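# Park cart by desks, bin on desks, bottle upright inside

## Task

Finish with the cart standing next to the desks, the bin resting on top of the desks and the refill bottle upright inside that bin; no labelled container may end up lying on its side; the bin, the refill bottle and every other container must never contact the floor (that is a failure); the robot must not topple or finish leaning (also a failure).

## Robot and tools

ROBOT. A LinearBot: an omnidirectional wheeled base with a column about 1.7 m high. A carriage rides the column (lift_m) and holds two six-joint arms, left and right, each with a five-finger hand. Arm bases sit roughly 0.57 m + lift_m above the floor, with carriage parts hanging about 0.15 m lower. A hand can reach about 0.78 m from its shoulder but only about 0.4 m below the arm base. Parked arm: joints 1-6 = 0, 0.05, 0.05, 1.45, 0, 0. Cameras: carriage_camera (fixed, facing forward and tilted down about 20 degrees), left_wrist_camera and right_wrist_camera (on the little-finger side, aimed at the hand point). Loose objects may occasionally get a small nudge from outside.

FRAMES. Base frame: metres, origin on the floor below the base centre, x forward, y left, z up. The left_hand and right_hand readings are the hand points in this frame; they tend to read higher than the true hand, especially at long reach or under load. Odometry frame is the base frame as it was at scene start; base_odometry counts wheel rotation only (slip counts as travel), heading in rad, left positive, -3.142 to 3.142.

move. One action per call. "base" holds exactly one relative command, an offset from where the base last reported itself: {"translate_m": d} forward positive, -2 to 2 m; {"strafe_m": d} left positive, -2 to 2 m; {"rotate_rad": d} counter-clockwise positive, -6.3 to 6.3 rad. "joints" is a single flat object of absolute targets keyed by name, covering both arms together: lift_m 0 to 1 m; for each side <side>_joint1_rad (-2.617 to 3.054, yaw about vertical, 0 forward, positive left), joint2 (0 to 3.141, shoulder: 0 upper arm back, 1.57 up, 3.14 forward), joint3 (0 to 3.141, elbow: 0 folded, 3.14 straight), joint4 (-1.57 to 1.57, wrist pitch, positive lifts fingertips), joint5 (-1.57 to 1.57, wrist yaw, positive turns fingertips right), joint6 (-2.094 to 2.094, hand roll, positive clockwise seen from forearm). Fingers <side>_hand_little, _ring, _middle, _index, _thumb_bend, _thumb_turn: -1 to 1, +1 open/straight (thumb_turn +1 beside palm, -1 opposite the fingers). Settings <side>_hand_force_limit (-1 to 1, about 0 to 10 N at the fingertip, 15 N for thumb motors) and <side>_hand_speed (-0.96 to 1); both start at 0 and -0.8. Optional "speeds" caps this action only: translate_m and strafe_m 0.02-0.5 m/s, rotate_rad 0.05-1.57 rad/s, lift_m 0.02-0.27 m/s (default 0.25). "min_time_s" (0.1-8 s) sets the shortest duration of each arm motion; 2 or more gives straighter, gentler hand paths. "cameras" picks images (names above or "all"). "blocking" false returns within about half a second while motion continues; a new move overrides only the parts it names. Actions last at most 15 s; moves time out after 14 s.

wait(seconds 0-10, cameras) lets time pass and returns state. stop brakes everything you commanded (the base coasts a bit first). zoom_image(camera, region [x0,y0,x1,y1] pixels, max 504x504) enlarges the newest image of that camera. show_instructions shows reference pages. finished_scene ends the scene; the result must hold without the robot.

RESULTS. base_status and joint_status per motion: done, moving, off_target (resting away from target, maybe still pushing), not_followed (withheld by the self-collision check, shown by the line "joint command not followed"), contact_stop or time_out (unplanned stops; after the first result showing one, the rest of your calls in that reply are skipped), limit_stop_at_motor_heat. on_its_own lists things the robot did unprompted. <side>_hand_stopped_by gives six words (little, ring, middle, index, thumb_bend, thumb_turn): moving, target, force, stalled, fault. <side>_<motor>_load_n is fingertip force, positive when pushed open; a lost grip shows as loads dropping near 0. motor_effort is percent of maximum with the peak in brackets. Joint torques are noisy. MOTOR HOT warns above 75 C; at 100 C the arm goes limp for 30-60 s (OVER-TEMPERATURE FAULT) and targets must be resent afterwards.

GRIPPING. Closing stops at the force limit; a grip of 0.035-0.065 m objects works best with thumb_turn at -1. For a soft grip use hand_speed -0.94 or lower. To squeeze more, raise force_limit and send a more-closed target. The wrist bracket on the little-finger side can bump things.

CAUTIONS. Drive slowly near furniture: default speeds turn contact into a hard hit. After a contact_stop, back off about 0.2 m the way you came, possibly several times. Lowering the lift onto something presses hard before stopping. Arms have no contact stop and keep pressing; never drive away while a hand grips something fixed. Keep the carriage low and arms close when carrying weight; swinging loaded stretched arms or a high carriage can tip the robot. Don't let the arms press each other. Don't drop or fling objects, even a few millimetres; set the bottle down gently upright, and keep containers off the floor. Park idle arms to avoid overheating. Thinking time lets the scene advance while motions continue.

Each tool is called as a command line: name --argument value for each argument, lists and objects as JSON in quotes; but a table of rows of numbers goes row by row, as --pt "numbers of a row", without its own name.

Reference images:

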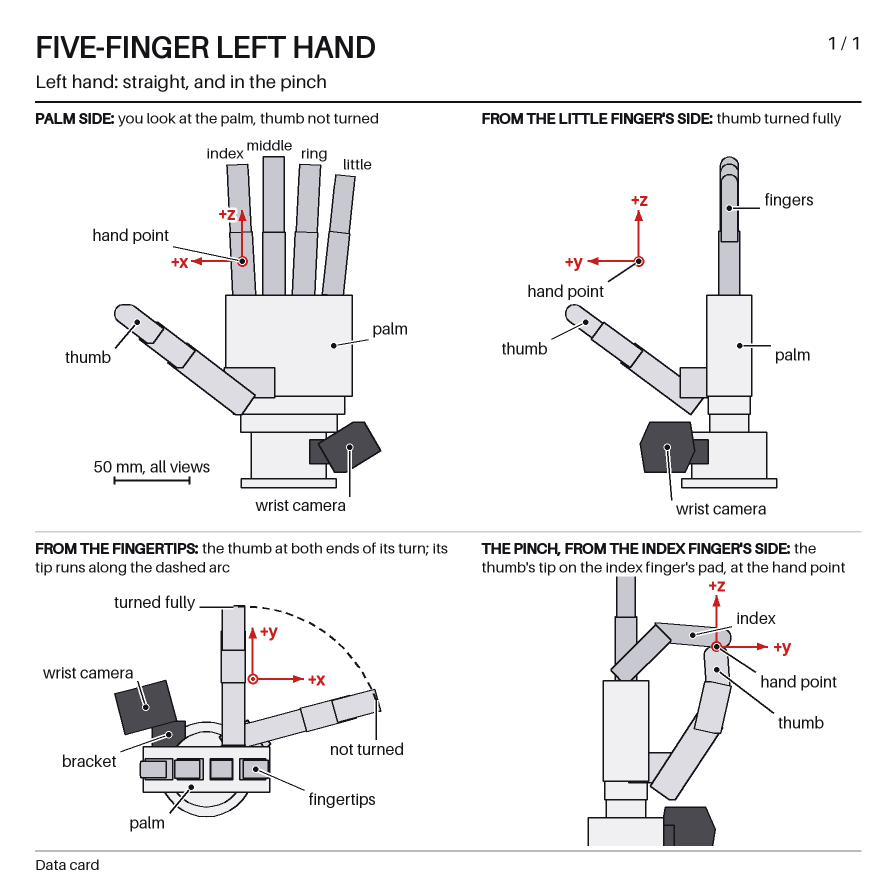

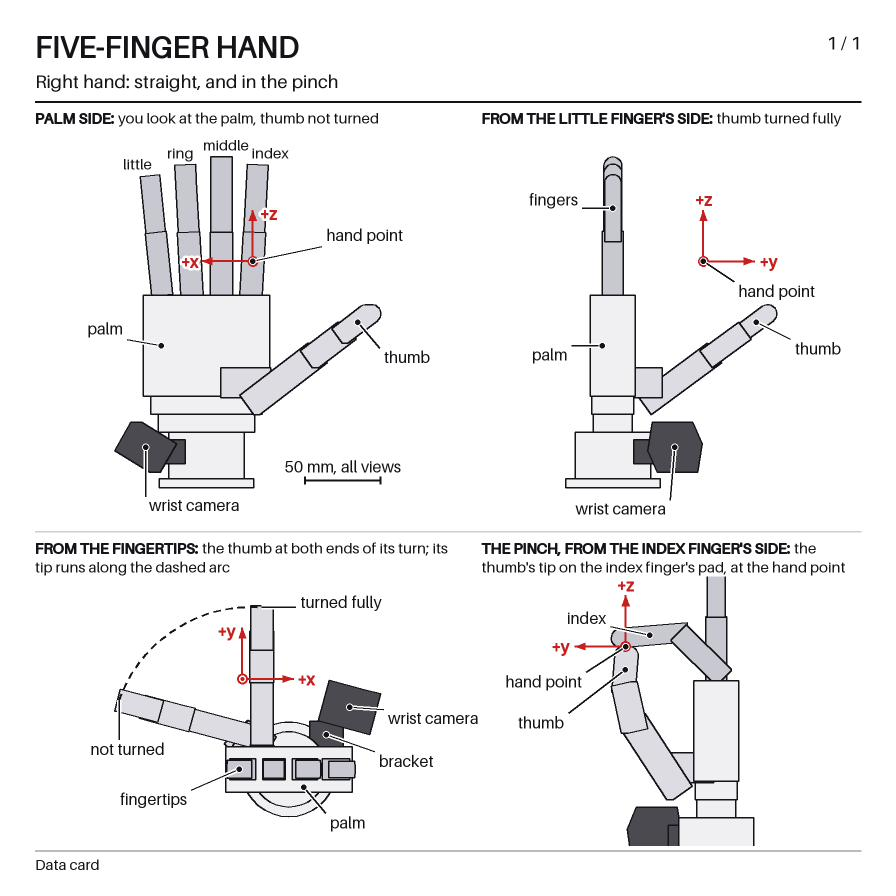

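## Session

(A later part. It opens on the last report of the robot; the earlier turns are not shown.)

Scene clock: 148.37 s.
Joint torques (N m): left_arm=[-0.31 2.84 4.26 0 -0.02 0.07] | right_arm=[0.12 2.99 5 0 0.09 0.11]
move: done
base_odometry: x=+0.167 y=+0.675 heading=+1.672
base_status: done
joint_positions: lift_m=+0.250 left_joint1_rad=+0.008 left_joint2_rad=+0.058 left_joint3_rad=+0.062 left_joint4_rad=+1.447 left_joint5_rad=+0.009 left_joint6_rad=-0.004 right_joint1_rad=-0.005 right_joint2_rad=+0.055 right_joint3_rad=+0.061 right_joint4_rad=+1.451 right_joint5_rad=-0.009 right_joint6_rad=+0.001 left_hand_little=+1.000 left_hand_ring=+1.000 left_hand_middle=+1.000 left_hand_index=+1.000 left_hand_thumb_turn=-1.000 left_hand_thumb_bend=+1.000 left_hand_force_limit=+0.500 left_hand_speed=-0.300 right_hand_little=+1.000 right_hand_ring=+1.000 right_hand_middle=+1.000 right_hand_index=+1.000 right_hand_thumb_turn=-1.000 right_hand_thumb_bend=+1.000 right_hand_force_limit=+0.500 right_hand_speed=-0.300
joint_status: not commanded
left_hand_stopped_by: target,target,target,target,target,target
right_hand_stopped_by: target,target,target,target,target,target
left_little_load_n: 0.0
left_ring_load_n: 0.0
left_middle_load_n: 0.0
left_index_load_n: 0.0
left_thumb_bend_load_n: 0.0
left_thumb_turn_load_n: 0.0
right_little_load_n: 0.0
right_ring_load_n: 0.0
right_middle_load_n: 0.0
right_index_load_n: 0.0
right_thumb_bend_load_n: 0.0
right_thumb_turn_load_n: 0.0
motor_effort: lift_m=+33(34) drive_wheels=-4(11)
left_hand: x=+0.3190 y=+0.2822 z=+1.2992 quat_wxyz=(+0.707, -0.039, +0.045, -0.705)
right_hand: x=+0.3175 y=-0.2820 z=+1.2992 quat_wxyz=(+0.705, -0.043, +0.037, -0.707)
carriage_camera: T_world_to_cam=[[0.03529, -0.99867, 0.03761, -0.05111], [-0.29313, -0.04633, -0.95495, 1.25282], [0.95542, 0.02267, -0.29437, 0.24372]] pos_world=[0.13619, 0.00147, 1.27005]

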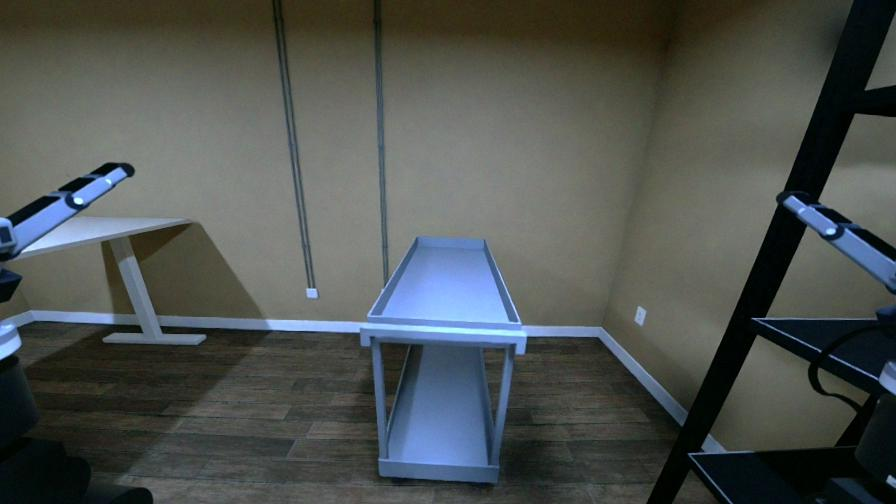

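move --base '{"rotate_rad": 0.04}' --joints '{"lift_m": 0.1}' --cameras '["carriage_camera"]'

zoom_image --camera "carriage_camera" --region '[330, 250, 560, 504]'

move --joints '{"lift_m": 0.4}' --cameras '["carriage_camera"]'

zoom_image --camera "carriage_camera" --region '[330, 250, 560, 504]'

Scene clock: 149.97 s.
Joint torques (N m): left_arm=[-0.31 3.11 4.68 0 -0.02 0.07] | right_arm=[-0.03 3.03 5.53 0.01 0.04 0.06]
move: done
base_odometry: x=+0.167 y=+0.675 heading=+1.711
base_status: done
joint_positions: lift_m=+0.100 left_joint1_rad=+0.008 left_joint2_rad=+0.054 left_joint3_rad=+0.057 left_joint4_rad=+1.448 left_joint5_rad=+0.009 left_joint6_rad=-0.004 right_joint1_rad=-0.005 right_joint2_rad=+0.054 right_joint3_rad=+0.056 right_joint4_rad=+1.452 right_joint5_rad=-0.009 right_joint6_rad=+0.001 left_hand_little=+1.000 left_hand_ring=+1.000 left_hand_middle=+1.000 left_hand_index=+1.000 left_hand_thumb_turn=-1.000 left_hand_thumb_bend=+1.000 left_hand_force_limit=+0.500 left_hand_speed=-0.300 right_hand_little=+1.000 right_hand_ring=+1.000 right_hand_middle=+1.000 right_hand_index=+1.000 right_hand_thumb_turn=-1.000 right_hand_thumb_bend=+1.000 right_hand_force_limit=+0.500 right_hand_speed=-0.300
joint_status: all done
left_hand_stopped_by: target,target,target,target,target,target
right_hand_stopped_by: target,target,target,target,target,target
left_little_load_n: 0.0
left_ring_load_n: 0.0
left_middle_load_n: 0.0
left_index_load_n: 0.0
left_thumb_bend_load_n: 0.0
left_thumb_turn_load_n: 0.0
right_little_load_n: 0.0
right_ring_load_n: 0.5
right_middle_load_n: 0.0
right_index_load_n: 0.0
right_thumb_bend_load_n: 0.0
right_thumb_turn_load_n: 0.0
motor_effort: lift_m=+34(35) drive_wheels=-7(11)
left_hand: x=+0.3190 y=+0.2822 z=+1.1477 quat_wxyz=(+0.707, -0.039, +0.045, -0.705)
right_hand: x=+0.3182 y=-0.2820 z=+1.1477 quat_wxyz=(+0.705, -0.044, +0.038, -0.707)
carriage_camera: T_world_to_cam=[[0.03529, -0.99867, 0.03761, -0.04546], [-0.29313, -0.04633, -0.95495, 1.10949], [0.95542, 0.02267, -0.29437, 0.19953]] pos_world=[0.13619, 0.00147, 1.11995]

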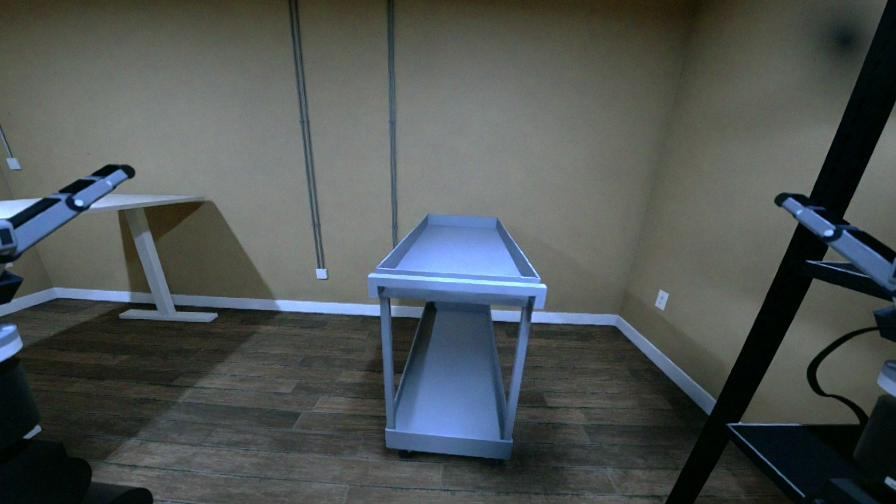

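Scaled by 1.984.

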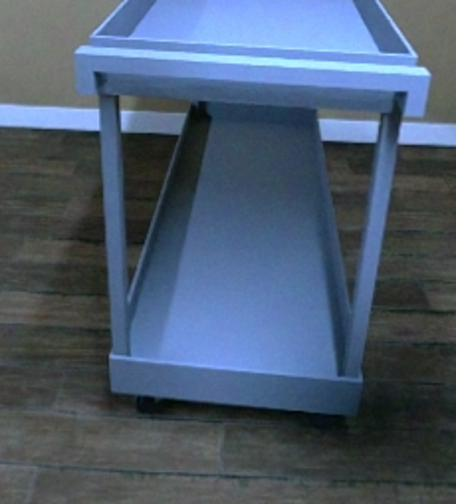

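Scene clock: 151.70 s.
Joint torques (N m): left_arm=[-0.29 3.18 4.77 -0.02 -0.02 0.07] | right_arm=[0.13 3.11 5.48 0.07 0.03 0.11]
move: done
base_odometry: x=+0.167 y=+0.675 heading=+1.711
base_status: not commanded
joint_positions: lift_m=+0.400 left_joint1_rad=+0.008 left_joint2_rad=+0.054 left_joint3_rad=+0.056 left_joint4_rad=+1.449 left_joint5_rad=+0.009 left_joint6_rad=-0.004 right_joint1_rad=-0.005 right_joint2_rad=+0.053 right_joint3_rad=+0.056 right_joint4_rad=+1.452 right_joint5_rad=-0.009 right_joint6_rad=+0.001 left_hand_little=+1.000 left_hand_ring=+1.000 left_hand_middle=+1.000 left_hand_index=+1.000 left_hand_thumb_turn=-1.000 left_hand_thumb_bend=+1.000 left_hand_force_limit=+0.500 left_hand_speed=-0.300 right_hand_little=+1.000 right_hand_ring=+1.000 right_hand_middle=+1.000 right_hand_index=+1.000 right_hand_thumb_turn=-1.000 right_hand_thumb_bend=+1.000 right_hand_force_limit=+0.500 right_hand_speed=-0.300
joint_status: all done
left_hand_stopped_by: target,target,target,target,target,target
right_hand_stopped_by: target,target,target,target,target,target
left_little_load_n: 0.0
left_ring_load_n: 0.0
left_middle_load_n: 0.0
left_index_load_n: 0.5
left_thumb_bend_load_n: 0.5
left_thumb_turn_load_n: 0.0
right_little_load_n: 0.0
right_ring_load_n: 0.0
right_middle_load_n: 0.0
right_index_load_n: 0.0
right_thumb_bend_load_n: 0.0
right_thumb_turn_load_n: 0.0
motor_effort: lift_m=+33(39) drive_wheels=-8(11)
left_hand: x=+0.3192 y=+0.2822 z=+1.4476 quat_wxyz=(+0.707, -0.040, +0.045, -0.705)
right_hand: x=+0.3182 y=-0.2820 z=+1.4479 quat_wxyz=(+0.705, -0.044, +0.038, -0.707)
carriage_camera: T_world_to_cam=[[0.03529, -0.99867, 0.03761, -0.05676], [-0.29313, -0.04633, -0.95495, 1.39616], [0.95542, 0.02267, -0.29437, 0.2879]] pos_world=[0.13619, 0.00147, 1.42015]

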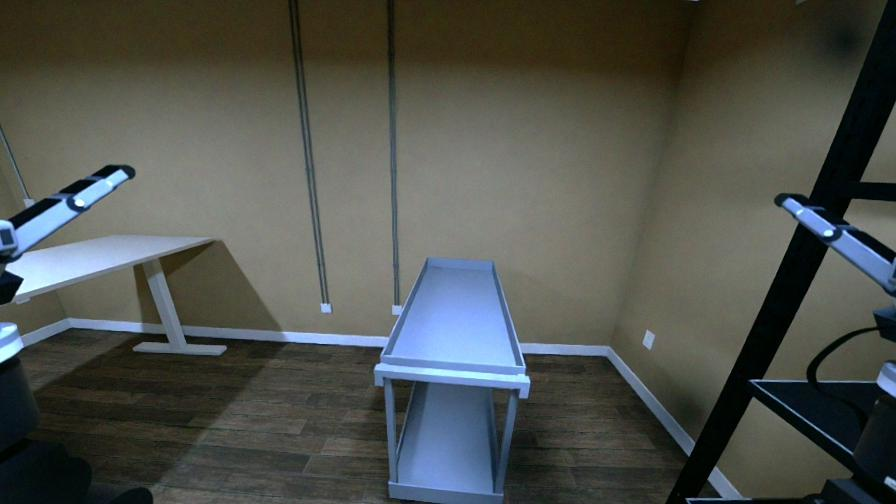

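Scaled by 1.984.

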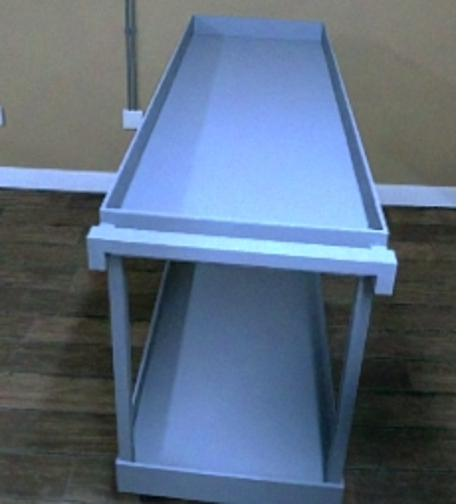

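move --base '{"translate_m": 0.15}' --joints '{"lift_m": 0.75}' --speeds '{"translate_m": 0.2}' --cameras '["carriage_camera"]'

zoom_image --camera "carriage_camera" --region '[340, 350, 560, 504]'

Scene clock: 154.40 s.
Joint torques (N m): left_arm=[-0.29 3.1 4.77 -0.01 -0.02 0.07] | right_arm=[0.12 3.08 5.68 -0.02 0.02 0.1]
move: done
base_odometry: x=+0.146 y=+0.824 heading=+1.711
base_status: done
joint_positions: lift_m=+0.750 left_joint1_rad=+0.008 left_joint2_rad=+0.054 left_joint3_rad=+0.055 left_joint4_rad=+1.450 left_joint5_rad=+0.009 left_joint6_rad=-0.004 right_joint1_rad=-0.005 right_joint2_rad=+0.052 right_joint3_rad=+0.055 right_joint4_rad=+1.448 right_joint5_rad=-0.009 right_joint6_rad=+0.001 left_hand_little=+1.000 left_hand_ring=+1.000 left_hand_middle=+1.000 left_hand_index=+1.000 left_hand_thumb_turn=-1.000 left_hand_thumb_bend=+1.000 left_hand_force_limit=+0.500 left_hand_speed=-0.300 right_hand_little=+1.000 right_hand_ring=+1.000 right_hand_middle=+1.000 right_hand_index=+1.000 right_hand_thumb_turn=-1.000 right_hand_thumb_bend=+1.000 right_hand_force_limit=+0.500 right_hand_speed=-0.300
joint_status: all done
left_hand_stopped_by: target,target,target,target,target,target
right_hand_stopped_by: target,target,target,target,target,target
left_little_load_n: 0.0
left_ring_load_n: 0.0
left_middle_load_n: 0.0
left_index_load_n: 0.0
left_thumb_bend_load_n: 0.0
left_thumb_turn_load_n: 0.0
right_little_load_n: 0.0
right_ring_load_n: 0.0
right_middle_load_n: 0.0
right_index_load_n: 0.0
right_thumb_bend_load_n: 0.0
right_thumb_turn_load_n: 0.0
motor_effort: lift_m=+32(39) drive_wheels=-9(13)
left_hand: x=+0.3191 y=+0.2822 z=+1.7975 quat_wxyz=(+0.707, -0.039, +0.045, -0.705)
right_hand: x=+0.3191 y=-0.2821 z=+1.7973 quat_wxyz=(+0.705, -0.045, +0.039, -0.707)
carriage_camera: T_world_to_cam=[[0.03529, -0.99867, 0.03761, -0.06992], [-0.29313, -0.04633, -0.95495, 1.7304], [0.95542, 0.02267, -0.29437, 0.39093]] pos_world=[0.13619, 0.00147, 1.77015]

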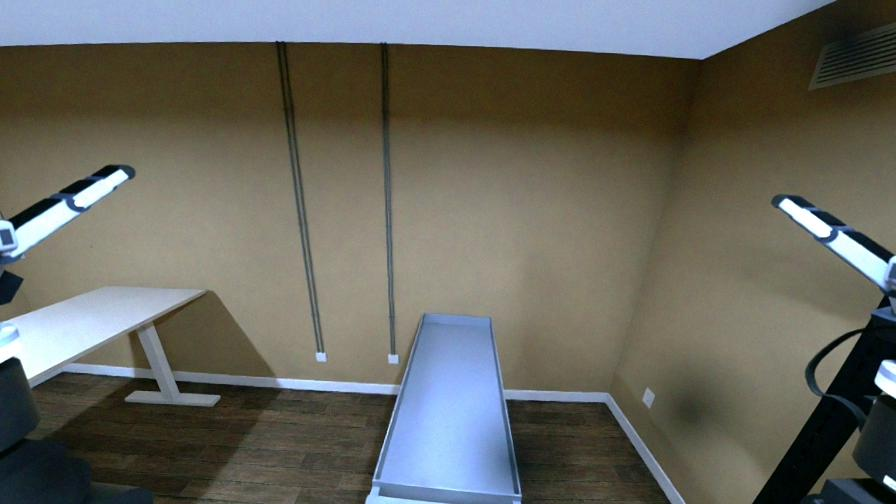

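Scaled by 2.291.

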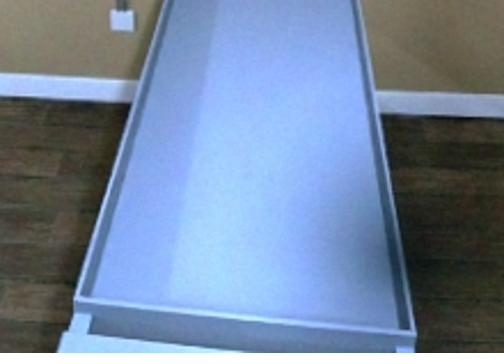

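move --base '{"translate_m": -0.15}' --speeds '{"translate_m": 0.2}' --cameras '["carriage_camera"]'

zoom_image --camera "carriage_camera" --region '[360, 420, 540, 504]'

Scene clock: 156.43 s.
Joint torques (N m): left_arm=[-0.31 3.15 4.81 -0.04 -0.02 0.07] | right_arm=[0.09 3.37 5.68 0.04 0.05 0.09]
move: done
base_odometry: x=+0.168 y=+0.675 heading=+1.711
base_status: done
joint_positions: lift_m=+0.750 left_joint1_rad=+0.008 left_joint2_rad=+0.054 left_joint3_rad=+0.055 left_joint4_rad=+1.450 left_joint5_rad=+0.009 left_joint6_rad=-0.004 right_joint1_rad=-0.005 right_joint2_rad=+0.052 right_joint3_rad=+0.055 right_joint4_rad=+1.451 right_joint5_rad=-0.008 right_joint6_rad=+0.001 left_hand_little=+1.000 left_hand_ring=+1.000 left_hand_middle=+1.000 left_hand_index=+1.000 left_hand_thumb_turn=-1.000 left_hand_thumb_bend=+1.000 left_hand_force_limit=+0.500 left_hand_speed=-0.300 right_hand_little=+1.000 right_hand_ring=+1.000 right_hand_middle=+1.000 right_hand_index=+1.000 right_hand_thumb_turn=-1.000 right_hand_thumb_bend=+1.000 right_hand_force_limit=+0.500 right_hand_speed=-0.300
joint_status: not commanded
left_hand_stopped_by: target,target,target,target,target,target
right_hand_stopped_by: target,target,target,target,target,target
left_little_load_n: -0.5
left_ring_load_n: 0.0
left_middle_load_n: 0.0
left_index_load_n: 0.0
left_thumb_bend_load_n: 0.0
left_thumb_turn_load_n: 0.0
right_little_load_n: 0.0
right_ring_load_n: 0.0
right_middle_load_n: 0.0
right_index_load_n: 0.0
right_thumb_bend_load_n: 0.0
right_thumb_turn_load_n: 0.0
motor_effort: lift_m=+32(33) drive_wheels=-4(16)
left_hand: x=+0.3191 y=+0.2822 z=+1.7975 quat_wxyz=(+0.707, -0.039, +0.045, -0.705)
right_hand: x=+0.3183 y=-0.2822 z=+1.7976 quat_wxyz=(+0.705, -0.044, +0.039, -0.707)
carriage_camera: T_world_to_cam=[[0.03529, -0.99867, 0.03761, -0.06992], [-0.29313, -0.04633, -0.95495, 1.7304], [0.95542, 0.02267, -0.29437, 0.39093]] pos_world=[0.13619, 0.00147, 1.77015]

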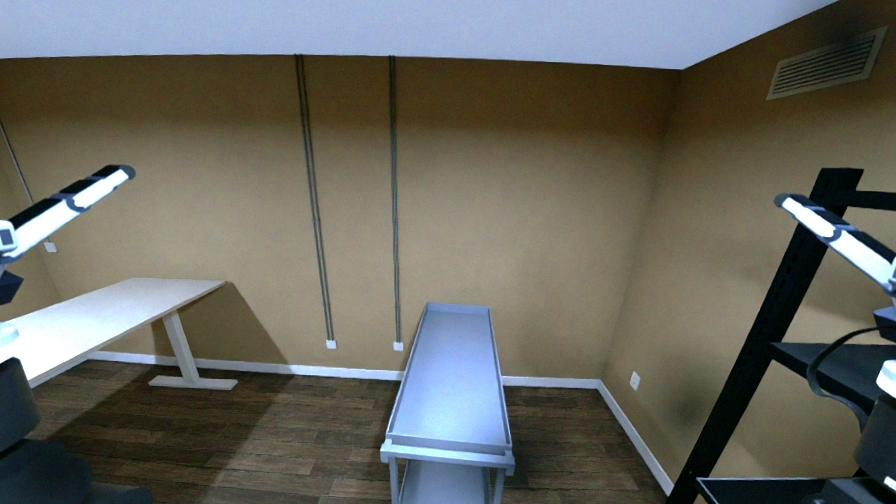

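Scaled by 2.800.

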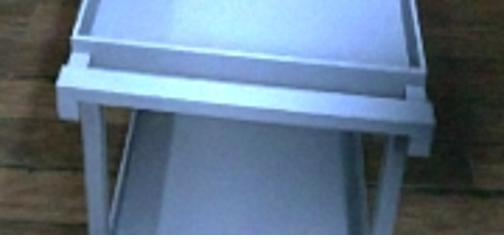

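move --base '{"strafe_m": 0.75}' --joints '{"lift_m": 0.0}' --cameras '["carriage_camera"]'

move --base '{"rotate_rad": -0.5}' --cameras '["carriage_camera"]'

Scene clock: 161.47 s.
Joint torques (N m): left_arm=[-0.21 3.22 4.83 -0.03 0.01 0.07] | right_arm=[0.02 3.22 5.6 0 0.05 0.12]
move: done
base_odometry: x=-0.575 y=+0.570 heading=+1.711
base_status: done
joint_positions: lift_m=+0.003 left_joint1_rad=+0.007 left_joint2_rad=+0.053 left_joint3_rad=+0.055 left_joint4_rad=+1.450 left_joint5_rad=+0.007 left_joint6_rad=-0.004 right_joint1_rad=-0.005 right_joint2_rad=+0.052 right_joint3_rad=+0.055 right_joint4_rad=+1.452 right_joint5_rad=-0.007 right_joint6_rad=+0.001 left_hand_little=+1.000 left_hand_ring=+1.000 left_hand_middle=+1.000 left_hand_index=+1.000 left_hand_thumb_turn=-1.000 left_hand_thumb_bend=+1.000 left_hand_force_limit=+0.500 left_hand_speed=-0.300 right_hand_little=+1.000 right_hand_ring=+1.000 right_hand_middle=+1.000 right_hand_index=+1.000 right_hand_thumb_turn=-1.000 right_hand_thumb_bend=+1.000 right_hand_force_limit=+0.500 right_hand_speed=-0.300
joint_status: all done
joint sent to its limit — lift_m, lower limit.
left_hand_stopped_by: target,target,target,target,target,target
right_hand_stopped_by: target,target,target,target,target,target
left_little_load_n: 0.0
left_ring_load_n: 0.0
left_middle_load_n: 0.0
left_index_load_n: 0.0
left_thumb_bend_load_n: 0.0
left_thumb_turn_load_n: 0.0
right_little_load_n: 0.0
right_ring_load_n: 0.0
right_middle_load_n: 0.0
right_index_load_n: 0.0
right_thumb_bend_load_n: 0.0
right_thumb_turn_load_n: 0.0
motor_effort: lift_m=+32(35) drive_wheels=-4(15)
left_hand: x=+0.3190 y=+0.2824 z=+1.0500 quat_wxyz=(+0.707, -0.040, +0.044, -0.705)
right_hand: x=+0.3181 y=-0.2824 z=+1.0503 quat_wxyz=(+0.705, -0.043, +0.039, -0.707)
carriage_camera: T_world_to_cam=[[0.03529, -0.99867, 0.03761, -0.0418], [-0.29313, -0.04633, -0.95495, 1.01657], [0.95542, 0.02267, -0.29437, 0.17089]] pos_world=[0.13619, 0.00147, 1.02265]

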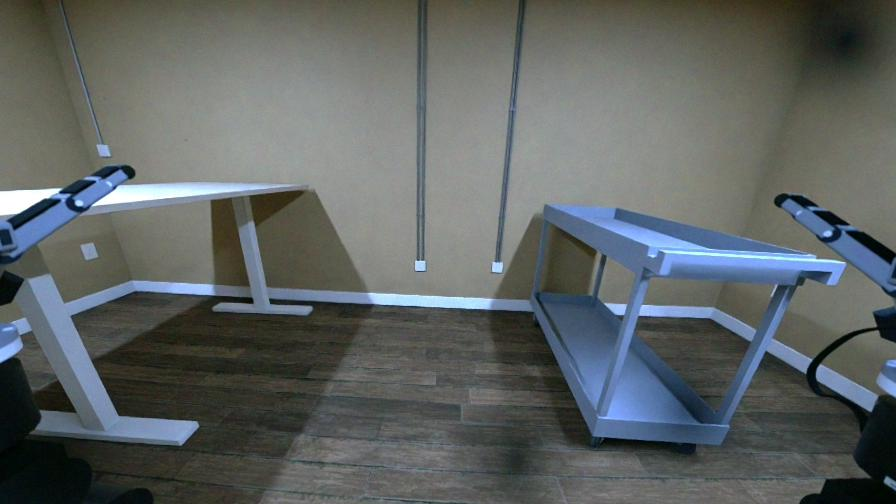

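Scene clock: 163.37 s.
Joint torques (N m): left_arm=[-0.23 3.12 4.85 -0.04 0 0.07] | right_arm=[0.06 3.08 5.59 0.06 0.02 0.12]
move: done
base_odometry: x=-0.575 y=+0.570 heading=+1.211
base_status: done
joint_positions: lift_m=+0.003 left_joint1_rad=+0.007 left_joint2_rad=+0.053 left_joint3_rad=+0.055 left_joint4_rad=+1.450 left_joint5_rad=+0.006 left_joint6_rad=-0.004 right_joint1_rad=-0.005 right_joint2_rad=+0.052 right_joint3_rad=+0.055 right_joint4_rad=+1.450 right_joint5_rad=-0.007 right_joint6_rad=+0.001 left_hand_little=+1.000 left_hand_ring=+1.000 left_hand_middle=+1.000 left_hand_index=+1.000 left_hand_thumb_turn=-1.000 left_hand_thumb_bend=+1.000 left_hand_force_limit=+0.500 left_hand_speed=-0.300 right_hand_little=+1.000 right_hand_ring=+1.000 right_hand_middle=+1.000 right_hand_index=+1.000 right_hand_thumb_turn=-1.000 right_hand_thumb_bend=+1.000 right_hand_force_limit=+0.500 right_hand_speed=-0.300
joint_status: not commanded
left_hand_stopped_by: target,target,target,target,target,target
right_hand_stopped_by: target,target,target,target,target,target
left_little_load_n: 0.0
left_ring_load_n: 0.0
left_middle_load_n: 0.0
left_index_load_n: 0.0
left_thumb_bend_load_n: 0.0
left_thumb_turn_load_n: 0.0
right_little_load_n: 0.0
right_ring_load_n: 0.0
right_middle_load_n: 0.0
right_index_load_n: 0.0
right_thumb_bend_load_n: 0.0
right_thumb_turn_load_n: 0.0
motor_effort: lift_m=+31(32) drive_wheels=+6(13)
left_hand: x=+0.3189 y=+0.2825 z=+1.0500 quat_wxyz=(+0.707, -0.040, +0.044, -0.705)
right_hand: x=+0.3186 y=-0.2824 z=+1.0501 quat_wxyz=(+0.705, -0.044, +0.039, -0.707)
carriage_camera: T_world_to_cam=[[0.03529, -0.99867, 0.03761, -0.0418], [-0.29313, -0.04633, -0.95495, 1.01657], [0.95542, 0.02267, -0.29437, 0.17089]] pos_world=[0.13619, 0.00147, 1.02265]

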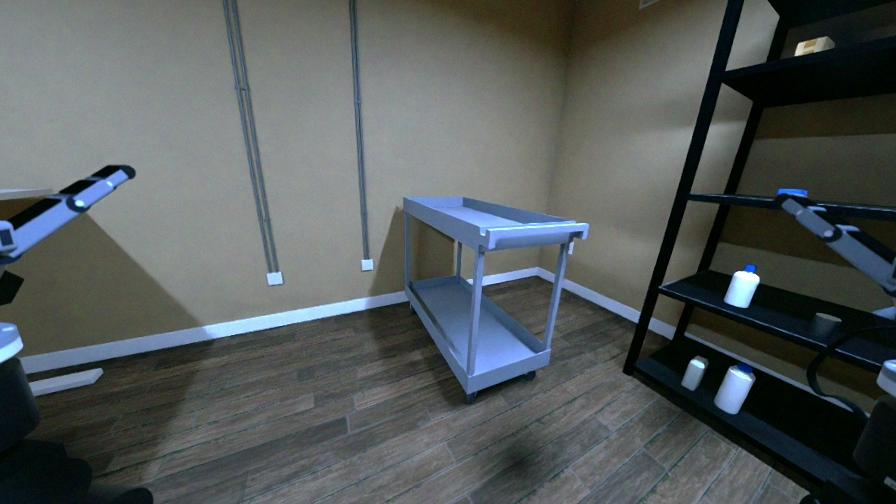

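zoom_image --camera "carriage_camera" --region '[395, 190, 475, 330]'

zoom_image --camera "carriage_camera" --region '[450, 340, 560, 420]'

zoom_image --camera "carriage_camera" --region '[470, 200, 600, 280]'

Scaled by 3.600.

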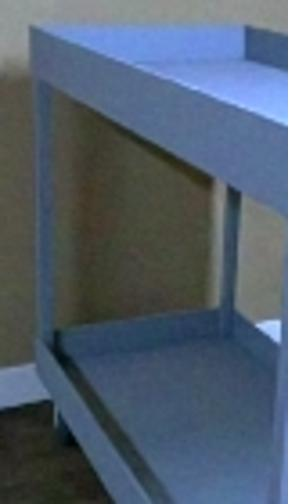

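Scaled by 4.582.

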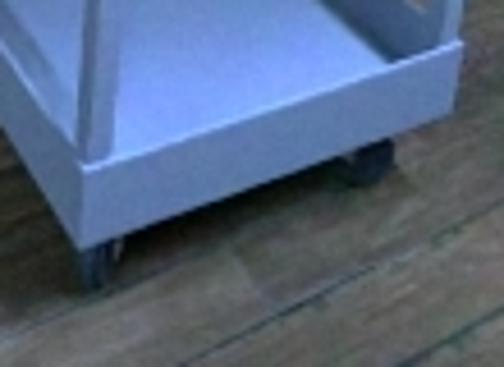

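Scaled by 3.877.

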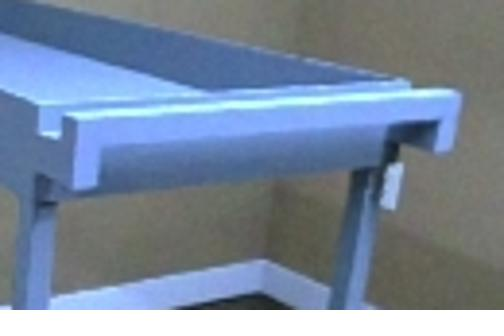

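move --base '{"rotate_rad": 0.5}'

move --base '{"strafe_m": -0.745}' --joints '{"lift_m": 0.45}' --speeds '{"strafe_m": 0.3}'

move --joints '{"left_joint1_rad": 0.298, "left_joint2_rad": 1.987, "left_joint3_rad": 1.135, "left_joint4_rad": 0.852, "left_joint5_rad": 1.57, "left_joint6_rad": 0, "right_joint1_rad": -0.298, "right_joint2_rad": 1.987, "right_joint3_rad": 1.135, "right_joint4_rad": 0.852, "right_joint5_rad": -1.57, "right_joint6_rad": 0}' --min_time_s 3 --cameras '["all"]'

zoom_image --camera "carriage_camera" --region '[330, 250, 560, 504]'

Scene clock: 170.23 s.
Joint torques (N m): left_arm=[-0.2 3.21 4.85 -0.03 0.01 0.07] | right_arm=[0.1 3.06 5.55 0.09 0.05 0.07]
move: done
base_odometry: x=-0.575 y=+0.570 heading=+1.711
base_status: done
joint_positions: lift_m=+0.003 left_joint1_rad=+0.007 left_joint2_rad=+0.053 left_joint3_rad=+0.055 left_joint4_rad=+1.450 left_joint5_rad=+0.006 left_joint6_rad=-0.004 right_joint1_rad=-0.005 right_joint2_rad=+0.052 right_joint3_rad=+0.055 right_joint4_rad=+1.449 right_joint5_rad=-0.007 right_joint6_rad=+0.001 left_hand_little=+1.000 left_hand_ring=+1.000 left_hand_middle=+1.000 left_hand_index=+1.000 left_hand_thumb_turn=-1.000 left_hand_thumb_bend=+1.000 left_hand_force_limit=+0.500 left_hand_speed=-0.300 right_hand_little=+1.000 right_hand_ring=+1.000 right_hand_middle=+1.000 right_hand_index=+1.000 right_hand_thumb_turn=-1.000 right_hand_thumb_bend=+1.000 right_hand_force_limit=+0.500 right_hand_speed=-0.300
joint_status: not commanded
left_hand_stopped_by: target,target,target,target,target,target
right_hand_stopped_by: target,target,target,target,target,target
left_little_load_n: 0.0
left_ring_load_n: 0.0
left_middle_load_n: 0.0
left_index_load_n: 0.0
left_thumb_bend_load_n: 0.0
left_thumb_turn_load_n: 0.0
right_little_load_n: 0.0
right_ring_load_n: 0.0
right_middle_load_n: -0.5
right_index_load_n: 0.0
right_thumb_bend_load_n: 0.0
right_thumb_turn_load_n: 0.0
motor_effort: lift_m=+31(32) drive_wheels=-13(17)
left_hand: x=+0.3189 y=+0.2825 z=+1.0500 quat_wxyz=(+0.707, -0.040, +0.044, -0.705)
right_hand: x=+0.3189 y=-0.2824 z=+1.0500 quat_wxyz=(+0.705, -0.044, +0.040, -0.707)
pictures: none

Scene clock: 174.20 s.
Joint torques (N m): left_arm=[-0.2 3.23 4.82 -0.05 0.01 0.07] | right_arm=[-0.02 3.19 5.57 0.1 0.03 0.1]
move: done
base_odometry: x=+0.163 y=+0.674 heading=+1.710
base_status: done
joint_positions: lift_m=+0.450 left_joint1_rad=+0.007 left_joint2_rad=+0.053 left_joint3_rad=+0.055 left_joint4_rad=+1.451 left_joint5_rad=+0.006 left_joint6_rad=-0.004 right_joint1_rad=-0.004 right_joint2_rad=+0.052 right_joint3_rad=+0.055 right_joint4_rad=+1.449 right_joint5_rad=-0.007 right_joint6_rad=+0.001 left_hand_little=+1.000 left_hand_ring=+1.000 left_hand_middle=+1.000 left_hand_index=+1.000 left_hand_thumb_turn=-1.000 left_hand_thumb_bend=+1.000 left_hand_force_limit=+0.500 left_hand_speed=-0.300 right_hand_little=+1.000 right_hand_ring=+1.000 right_hand_middle=+1.000 right_hand_index=+1.000 right_hand_thumb_turn=-1.000 right_hand_thumb_bend=+1.000 right_hand_force_limit=+0.500 right_hand_speed=-0.300
joint_status: all done
left_hand_stopped_by: target,target,target,target,target,target
right_hand_stopped_by: target,target,target,target,target,target
left_little_load_n: 0.0
left_ring_load_n: 0.0
left_middle_load_n: 0.0
left_index_load_n: 0.0
left_thumb_bend_load_n: 0.0
left_thumb_turn_load_n: 0.0
right_little_load_n: 0.0
right_ring_load_n: 0.0
right_middle_load_n: 0.0
right_index_load_n: 0.0
right_thumb_bend_load_n: 0.0
right_thumb_turn_load_n: 0.0
motor_effort: lift_m=+32(39) drive_wheels=-6(21)
left_hand: x=+0.3187 y=+0.2826 z=+1.4975 quat_wxyz=(+0.707, -0.040, +0.044, -0.705)
right_hand: x=+0.3187 y=-0.2824 z=+1.4975 quat_wxyz=(+0.705, -0.044, +0.040, -0.707)
pictures: none

Scene clock: 177.53 s.
Joint torques (N m): left_arm=[0.96 -8.08 7.32 1.12 0.18 0.08] | right_arm=[-1.06 -8.2 9.43 1.24 -0.23 0.08]
move: done
base_odometry: x=+0.163 y=+0.674 heading=+1.710
base_status: not commanded
joint_positions: lift_m=+0.450 left_joint1_rad=+0.290 left_joint2_rad=+1.971 left_joint3_rad=+1.114 left_joint4_rad=+0.872 left_joint5_rad=+1.549 left_joint6_rad=-0.004 right_joint1_rad=-0.292 right_joint2_rad=+1.978 right_joint3_rad=+1.104 right_joint4_rad=+0.857 right_joint5_rad=-1.556 right_joint6_rad=+0.001 left_hand_little=+1.000 left_hand_ring=+1.000 left_hand_middle=+1.000 left_hand_index=+1.000 left_hand_thumb_turn=-1.000 left_hand_thumb_bend=+1.000 left_hand_force_limit=+0.500 left_hand_speed=-0.300 right_hand_little=+1.000 right_hand_ring=+1.000 right_hand_middle=+1.000 right_hand_index=+1.000 right_hand_thumb_turn=-1.000 right_hand_thumb_bend=+1.000 right_hand_force_limit=+0.500 right_hand_speed=-0.300
joint_status: all done
joint sent to its limit — left_joint5_rad, upper limit.
left_hand_stopped_by: target,target,target,target,target,target
right_hand_stopped_by: target,target,target,target,target,target
left_little_load_n: 0.0
left_ring_load_n: 0.0
left_middle_load_n: 0.0
left_index_load_n: 0.0
left_thumb_bend_load_n: 0.0
left_thumb_turn_load_n: 0.0
right_little_load_n: 0.0
right_ring_load_n: 0.0
right_middle_load_n: 0.0
right_index_load_n: -0.5
right_thumb_bend_load_n: 0.0
right_thumb_turn_load_n: 0.0
motor_effort: lift_m=+32(33) drive_wheels=-5(10)
left_hand: x=+0.6426 y=+0.2350 z=+1.2018 quat_wxyz=(+0.113, -0.106, +0.699, -0.698)
right_hand: x=+0.6391 y=-0.2351 z=+1.1962 quat_wxyz=(+0.700, -0.698, +0.114, -0.102)
pictures: carriage_camera, left_wrist_camera, right_wrist_camera
carriage_camera: T_world_to_cam=[[0.03529, -0.99867, 0.03761, -0.05863], [-0.29313, -0.04633, -0.95495, 1.44381], [0.95542, 0.02267, -0.29437, 0.30259]] pos_world=[0.13619, 0.00147, 1.47005]
left_wrist_camera: T_world_to_cam=[[-0.23343, -0.1227, 0.9646, -0.97319], [-0.93672, 0.29453, -0.18921, 0.75132], [-0.26089, -0.94773, -0.18369, 0.72763]] pos_world=[0.66644, 0.3489, 1.21456]
right_wrist_camera: T_world_to_cam=[[0.23527, -0.05249, -0.97051, 0.99944], [-0.95326, -0.20723, -0.21988, 0.82231], [-0.18958, 0.97688, -0.09879, 0.57974]] pos_world=[0.65865, -0.34348, 1.20805]

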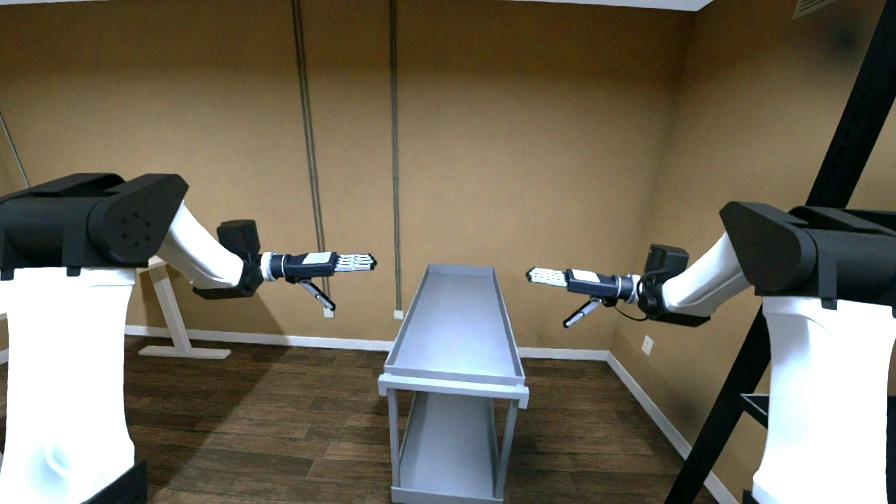

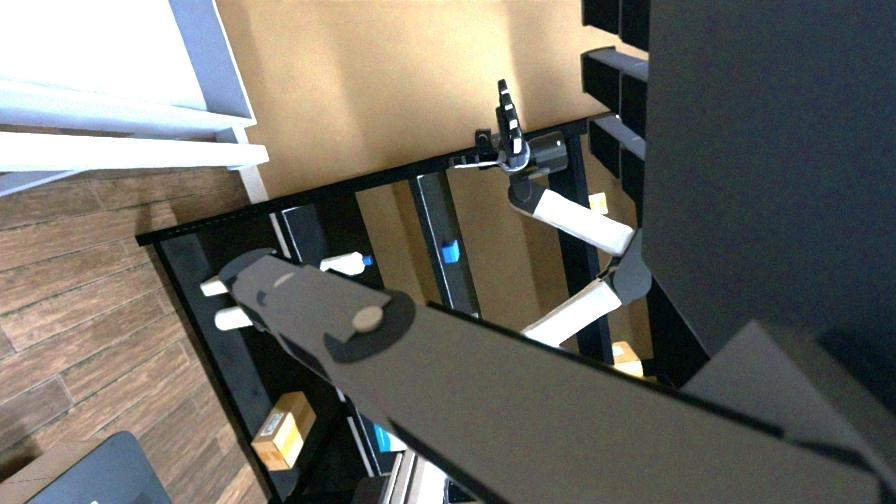

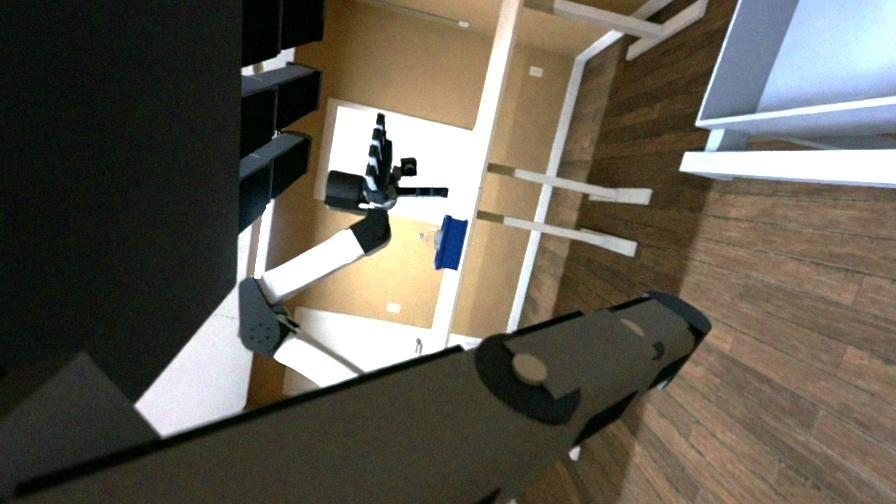

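Scaled by 1.984.

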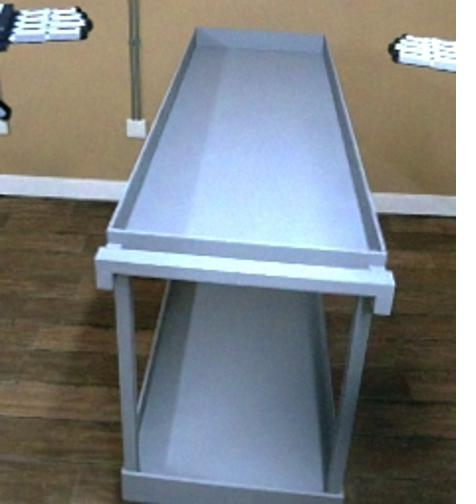

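move --base '{"rotate_rad": -0.03}' --joints '{"left_joint1_rad": 0.265, "right_joint1_rad": -0.265, "lift_m": 0.35}'

move --base '{"translate_m": 0.33}' --speeds '{"translate_m": 0.2}' --cameras '["all"]'

zoom_image --camera "carriage_camera" --region '[330, 200, 580, 450]'

Scene clock: 179.17 s.
Joint torques (N m): left_arm=[0.38 -9.01 6.63 1.22 0.16 0.08] | right_arm=[0.09 -9.06 8.38 1.33 -0.14 0.08]
move: done
base_odometry: x=+0.163 y=+0.674 heading=+1.681
base_status: done
joint_positions: lift_m=+0.350 left_joint1_rad=+0.265 left_joint2_rad=+1.981 left_joint3_rad=+1.123 left_joint4_rad=+0.861 left_joint5_rad=+1.554 left_joint6_rad=-0.004 right_joint1_rad=-0.271 right_joint2_rad=+1.988 right_joint3_rad=+1.116 right_joint4_rad=+0.847 right_joint5_rad=-1.560 right_joint6_rad=+0.001 left_hand_little=+1.000 left_hand_ring=+1.000 left_hand_middle=+1.000 left_hand_index=+1.000 left_hand_thumb_turn=-1.000 left_hand_thumb_bend=+1.000 left_hand_force_limit=+0.500 left_hand_speed=-0.300 right_hand_little=+1.000 right_hand_ring=+1.000 right_hand_middle=+1.000 right_hand_index=+1.000 right_hand_thumb_turn=-1.000 right_hand_thumb_bend=+1.000 right_hand_force_limit=+0.500 right_hand_speed=-0.300
joint_status: all done
left_hand_stopped_by: target,target,target,target,target,target
right_hand_stopped_by: target,target,target,target,target,target
left_little_load_n: 0.0
left_ring_load_n: 0.0
left_middle_load_n: 0.0
left_index_load_n: 0.0
left_thumb_bend_load_n: 0.0
left_thumb_turn_load_n: 0.0
right_little_load_n: 0.0
right_ring_load_n: 0.0
right_middle_load_n: 0.0
right_index_load_n: 0.0
right_thumb_bend_load_n: 0.0
right_thumb_turn_load_n: 0.0
motor_effort: lift_m=+34(35) drive_wheels=-9(13)
left_hand: x=+0.6410 y=+0.2250 z=+1.0998 quat_wxyz=(+0.099, -0.100, +0.700, -0.700)
right_hand: x=+0.6386 y=-0.2268 z=+1.0951 quat_wxyz=(+0.701, -0.699, +0.108, -0.090)
pictures: none

Scene clock: 181.90 s.
Joint torques (N m): left_arm=[0.39 -9.06 6.61 1.23 0.14 0.08] | right_arm=[0.12 -9.2 8.39 1.32 -0.15 0.05]
move: done
base_odometry: x=+0.127 y=+1.002 heading=+1.680
base_status: done
joint_positions: lift_m=+0.350 left_joint1_rad=+0.265 left_joint2_rad=+1.981 left_joint3_rad=+1.123 left_joint4_rad=+0.861 left_joint5_rad=+1.556 left_joint6_rad=-0.004 right_joint1_rad=-0.271 right_joint2_rad=+1.988 right_joint3_rad=+1.116 right_joint4_rad=+0.847 right_joint5_rad=-1.561 right_joint6_rad=+0.001 left_hand_little=+1.000 left_hand_ring=+1.000 left_hand_middle=+1.000 left_hand_index=+1.000 left_hand_thumb_turn=-1.000 left_hand_thumb_bend=+1.000 left_hand_force_limit=+0.500 left_hand_speed=-0.300 right_hand_little=+1.000 right_hand_ring=+1.000 right_hand_middle=+1.000 right_hand_index=+1.000 right_hand_thumb_turn=-1.000 right_hand_thumb_bend=+1.000 right_hand_force_limit=+0.500 right_hand_speed=-0.300
joint_status: not commanded
left_hand_stopped_by: target,target,target,target,target,target
right_hand_stopped_by: target,target,target,target,target,target
left_little_load_n: 0.0
left_ring_load_n: 0.0
left_middle_load_n: 0.0
left_index_load_n: 0.0
left_thumb_bend_load_n: 0.0
left_thumb_turn_load_n: 0.0
right_little_load_n: 0.0
right_ring_load_n: -0.5
right_middle_load_n: 0.0
right_index_load_n: -0.5
right_thumb_bend_load_n: 0.0
right_thumb_turn_load_n: 0.0
motor_effort: lift_m=+34(35) drive_wheels=-8(17)
left_hand: x=+0.6407 y=+0.2249 z=+1.0998 quat_wxyz=(+0.098, -0.099, +0.700, -0.700)
right_hand: x=+0.6383 y=-0.2267 z=+1.0951 quat_wxyz=(+0.701, -0.699, +0.108, -0.090)
pictures: carriage_camera, left_wrist_camera, right_wrist_camera
carriage_camera: T_world_to_cam=[[0.03529, -0.99867, 0.03761, -0.05487], [-0.29313, -0.04633, -0.95495, 1.34822], [0.95542, 0.02267, -0.29437, 0.27312]] pos_world=[0.13619, 0.00147, 1.36995]
left_wrist_camera: T_world_to_cam=[[-0.22576, -0.11226, 0.96769, -0.88727], [-0.92911, 0.32348, -0.17923, 0.71084], [-0.29291, -0.93955, -0.17733, 0.7106]] pos_world=[0.66828, 0.3381, 1.11202]
right_wrist_camera: T_world_to_cam=[[0.22876, -0.04399, -0.97249, 0.91016], [-0.94913, -0.23212, -0.21277, 0.78494], [-0.21638, 0.97169, -0.09485, 0.57302]] pos_world=[0.66079, -0.33456, 1.10648]

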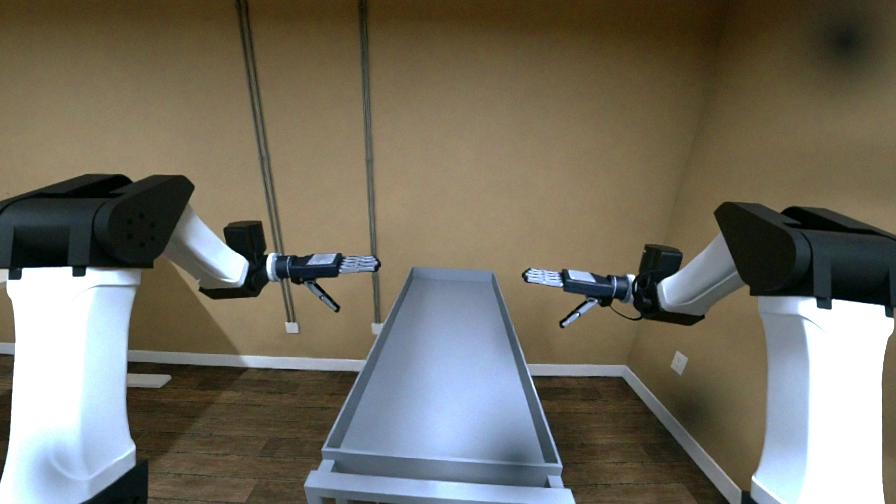

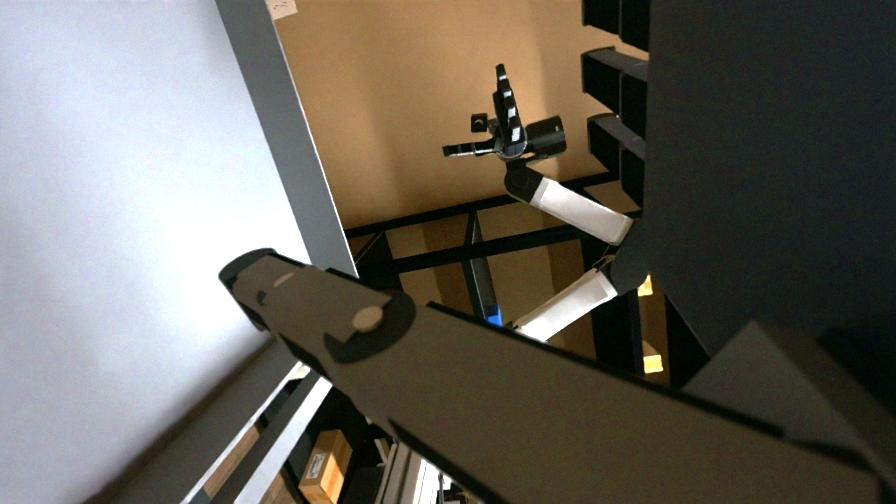

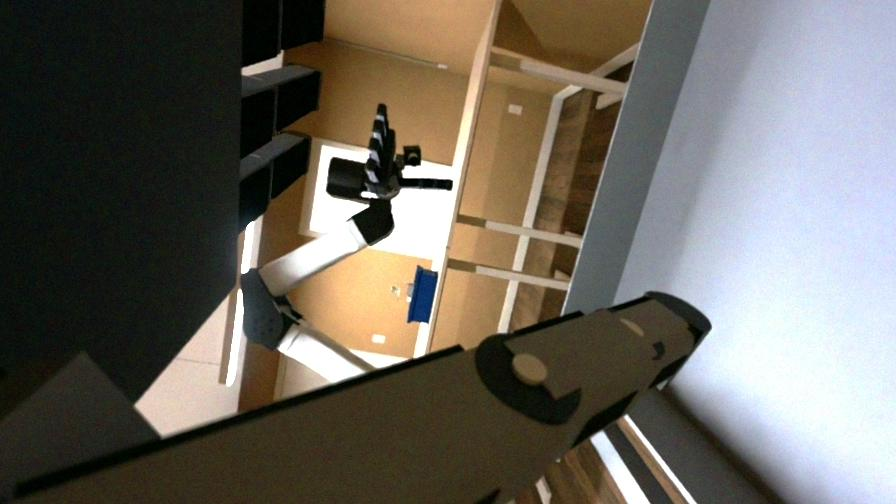

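Scaled by 2.016.

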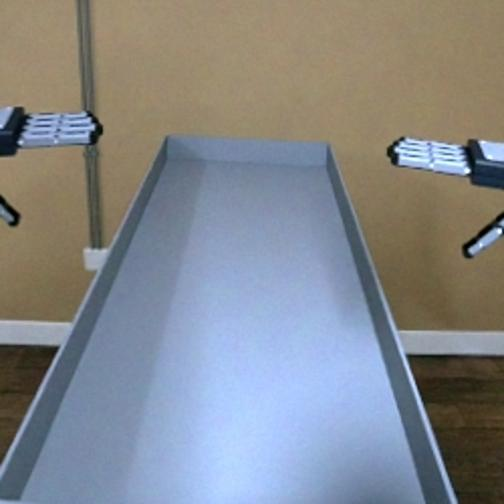

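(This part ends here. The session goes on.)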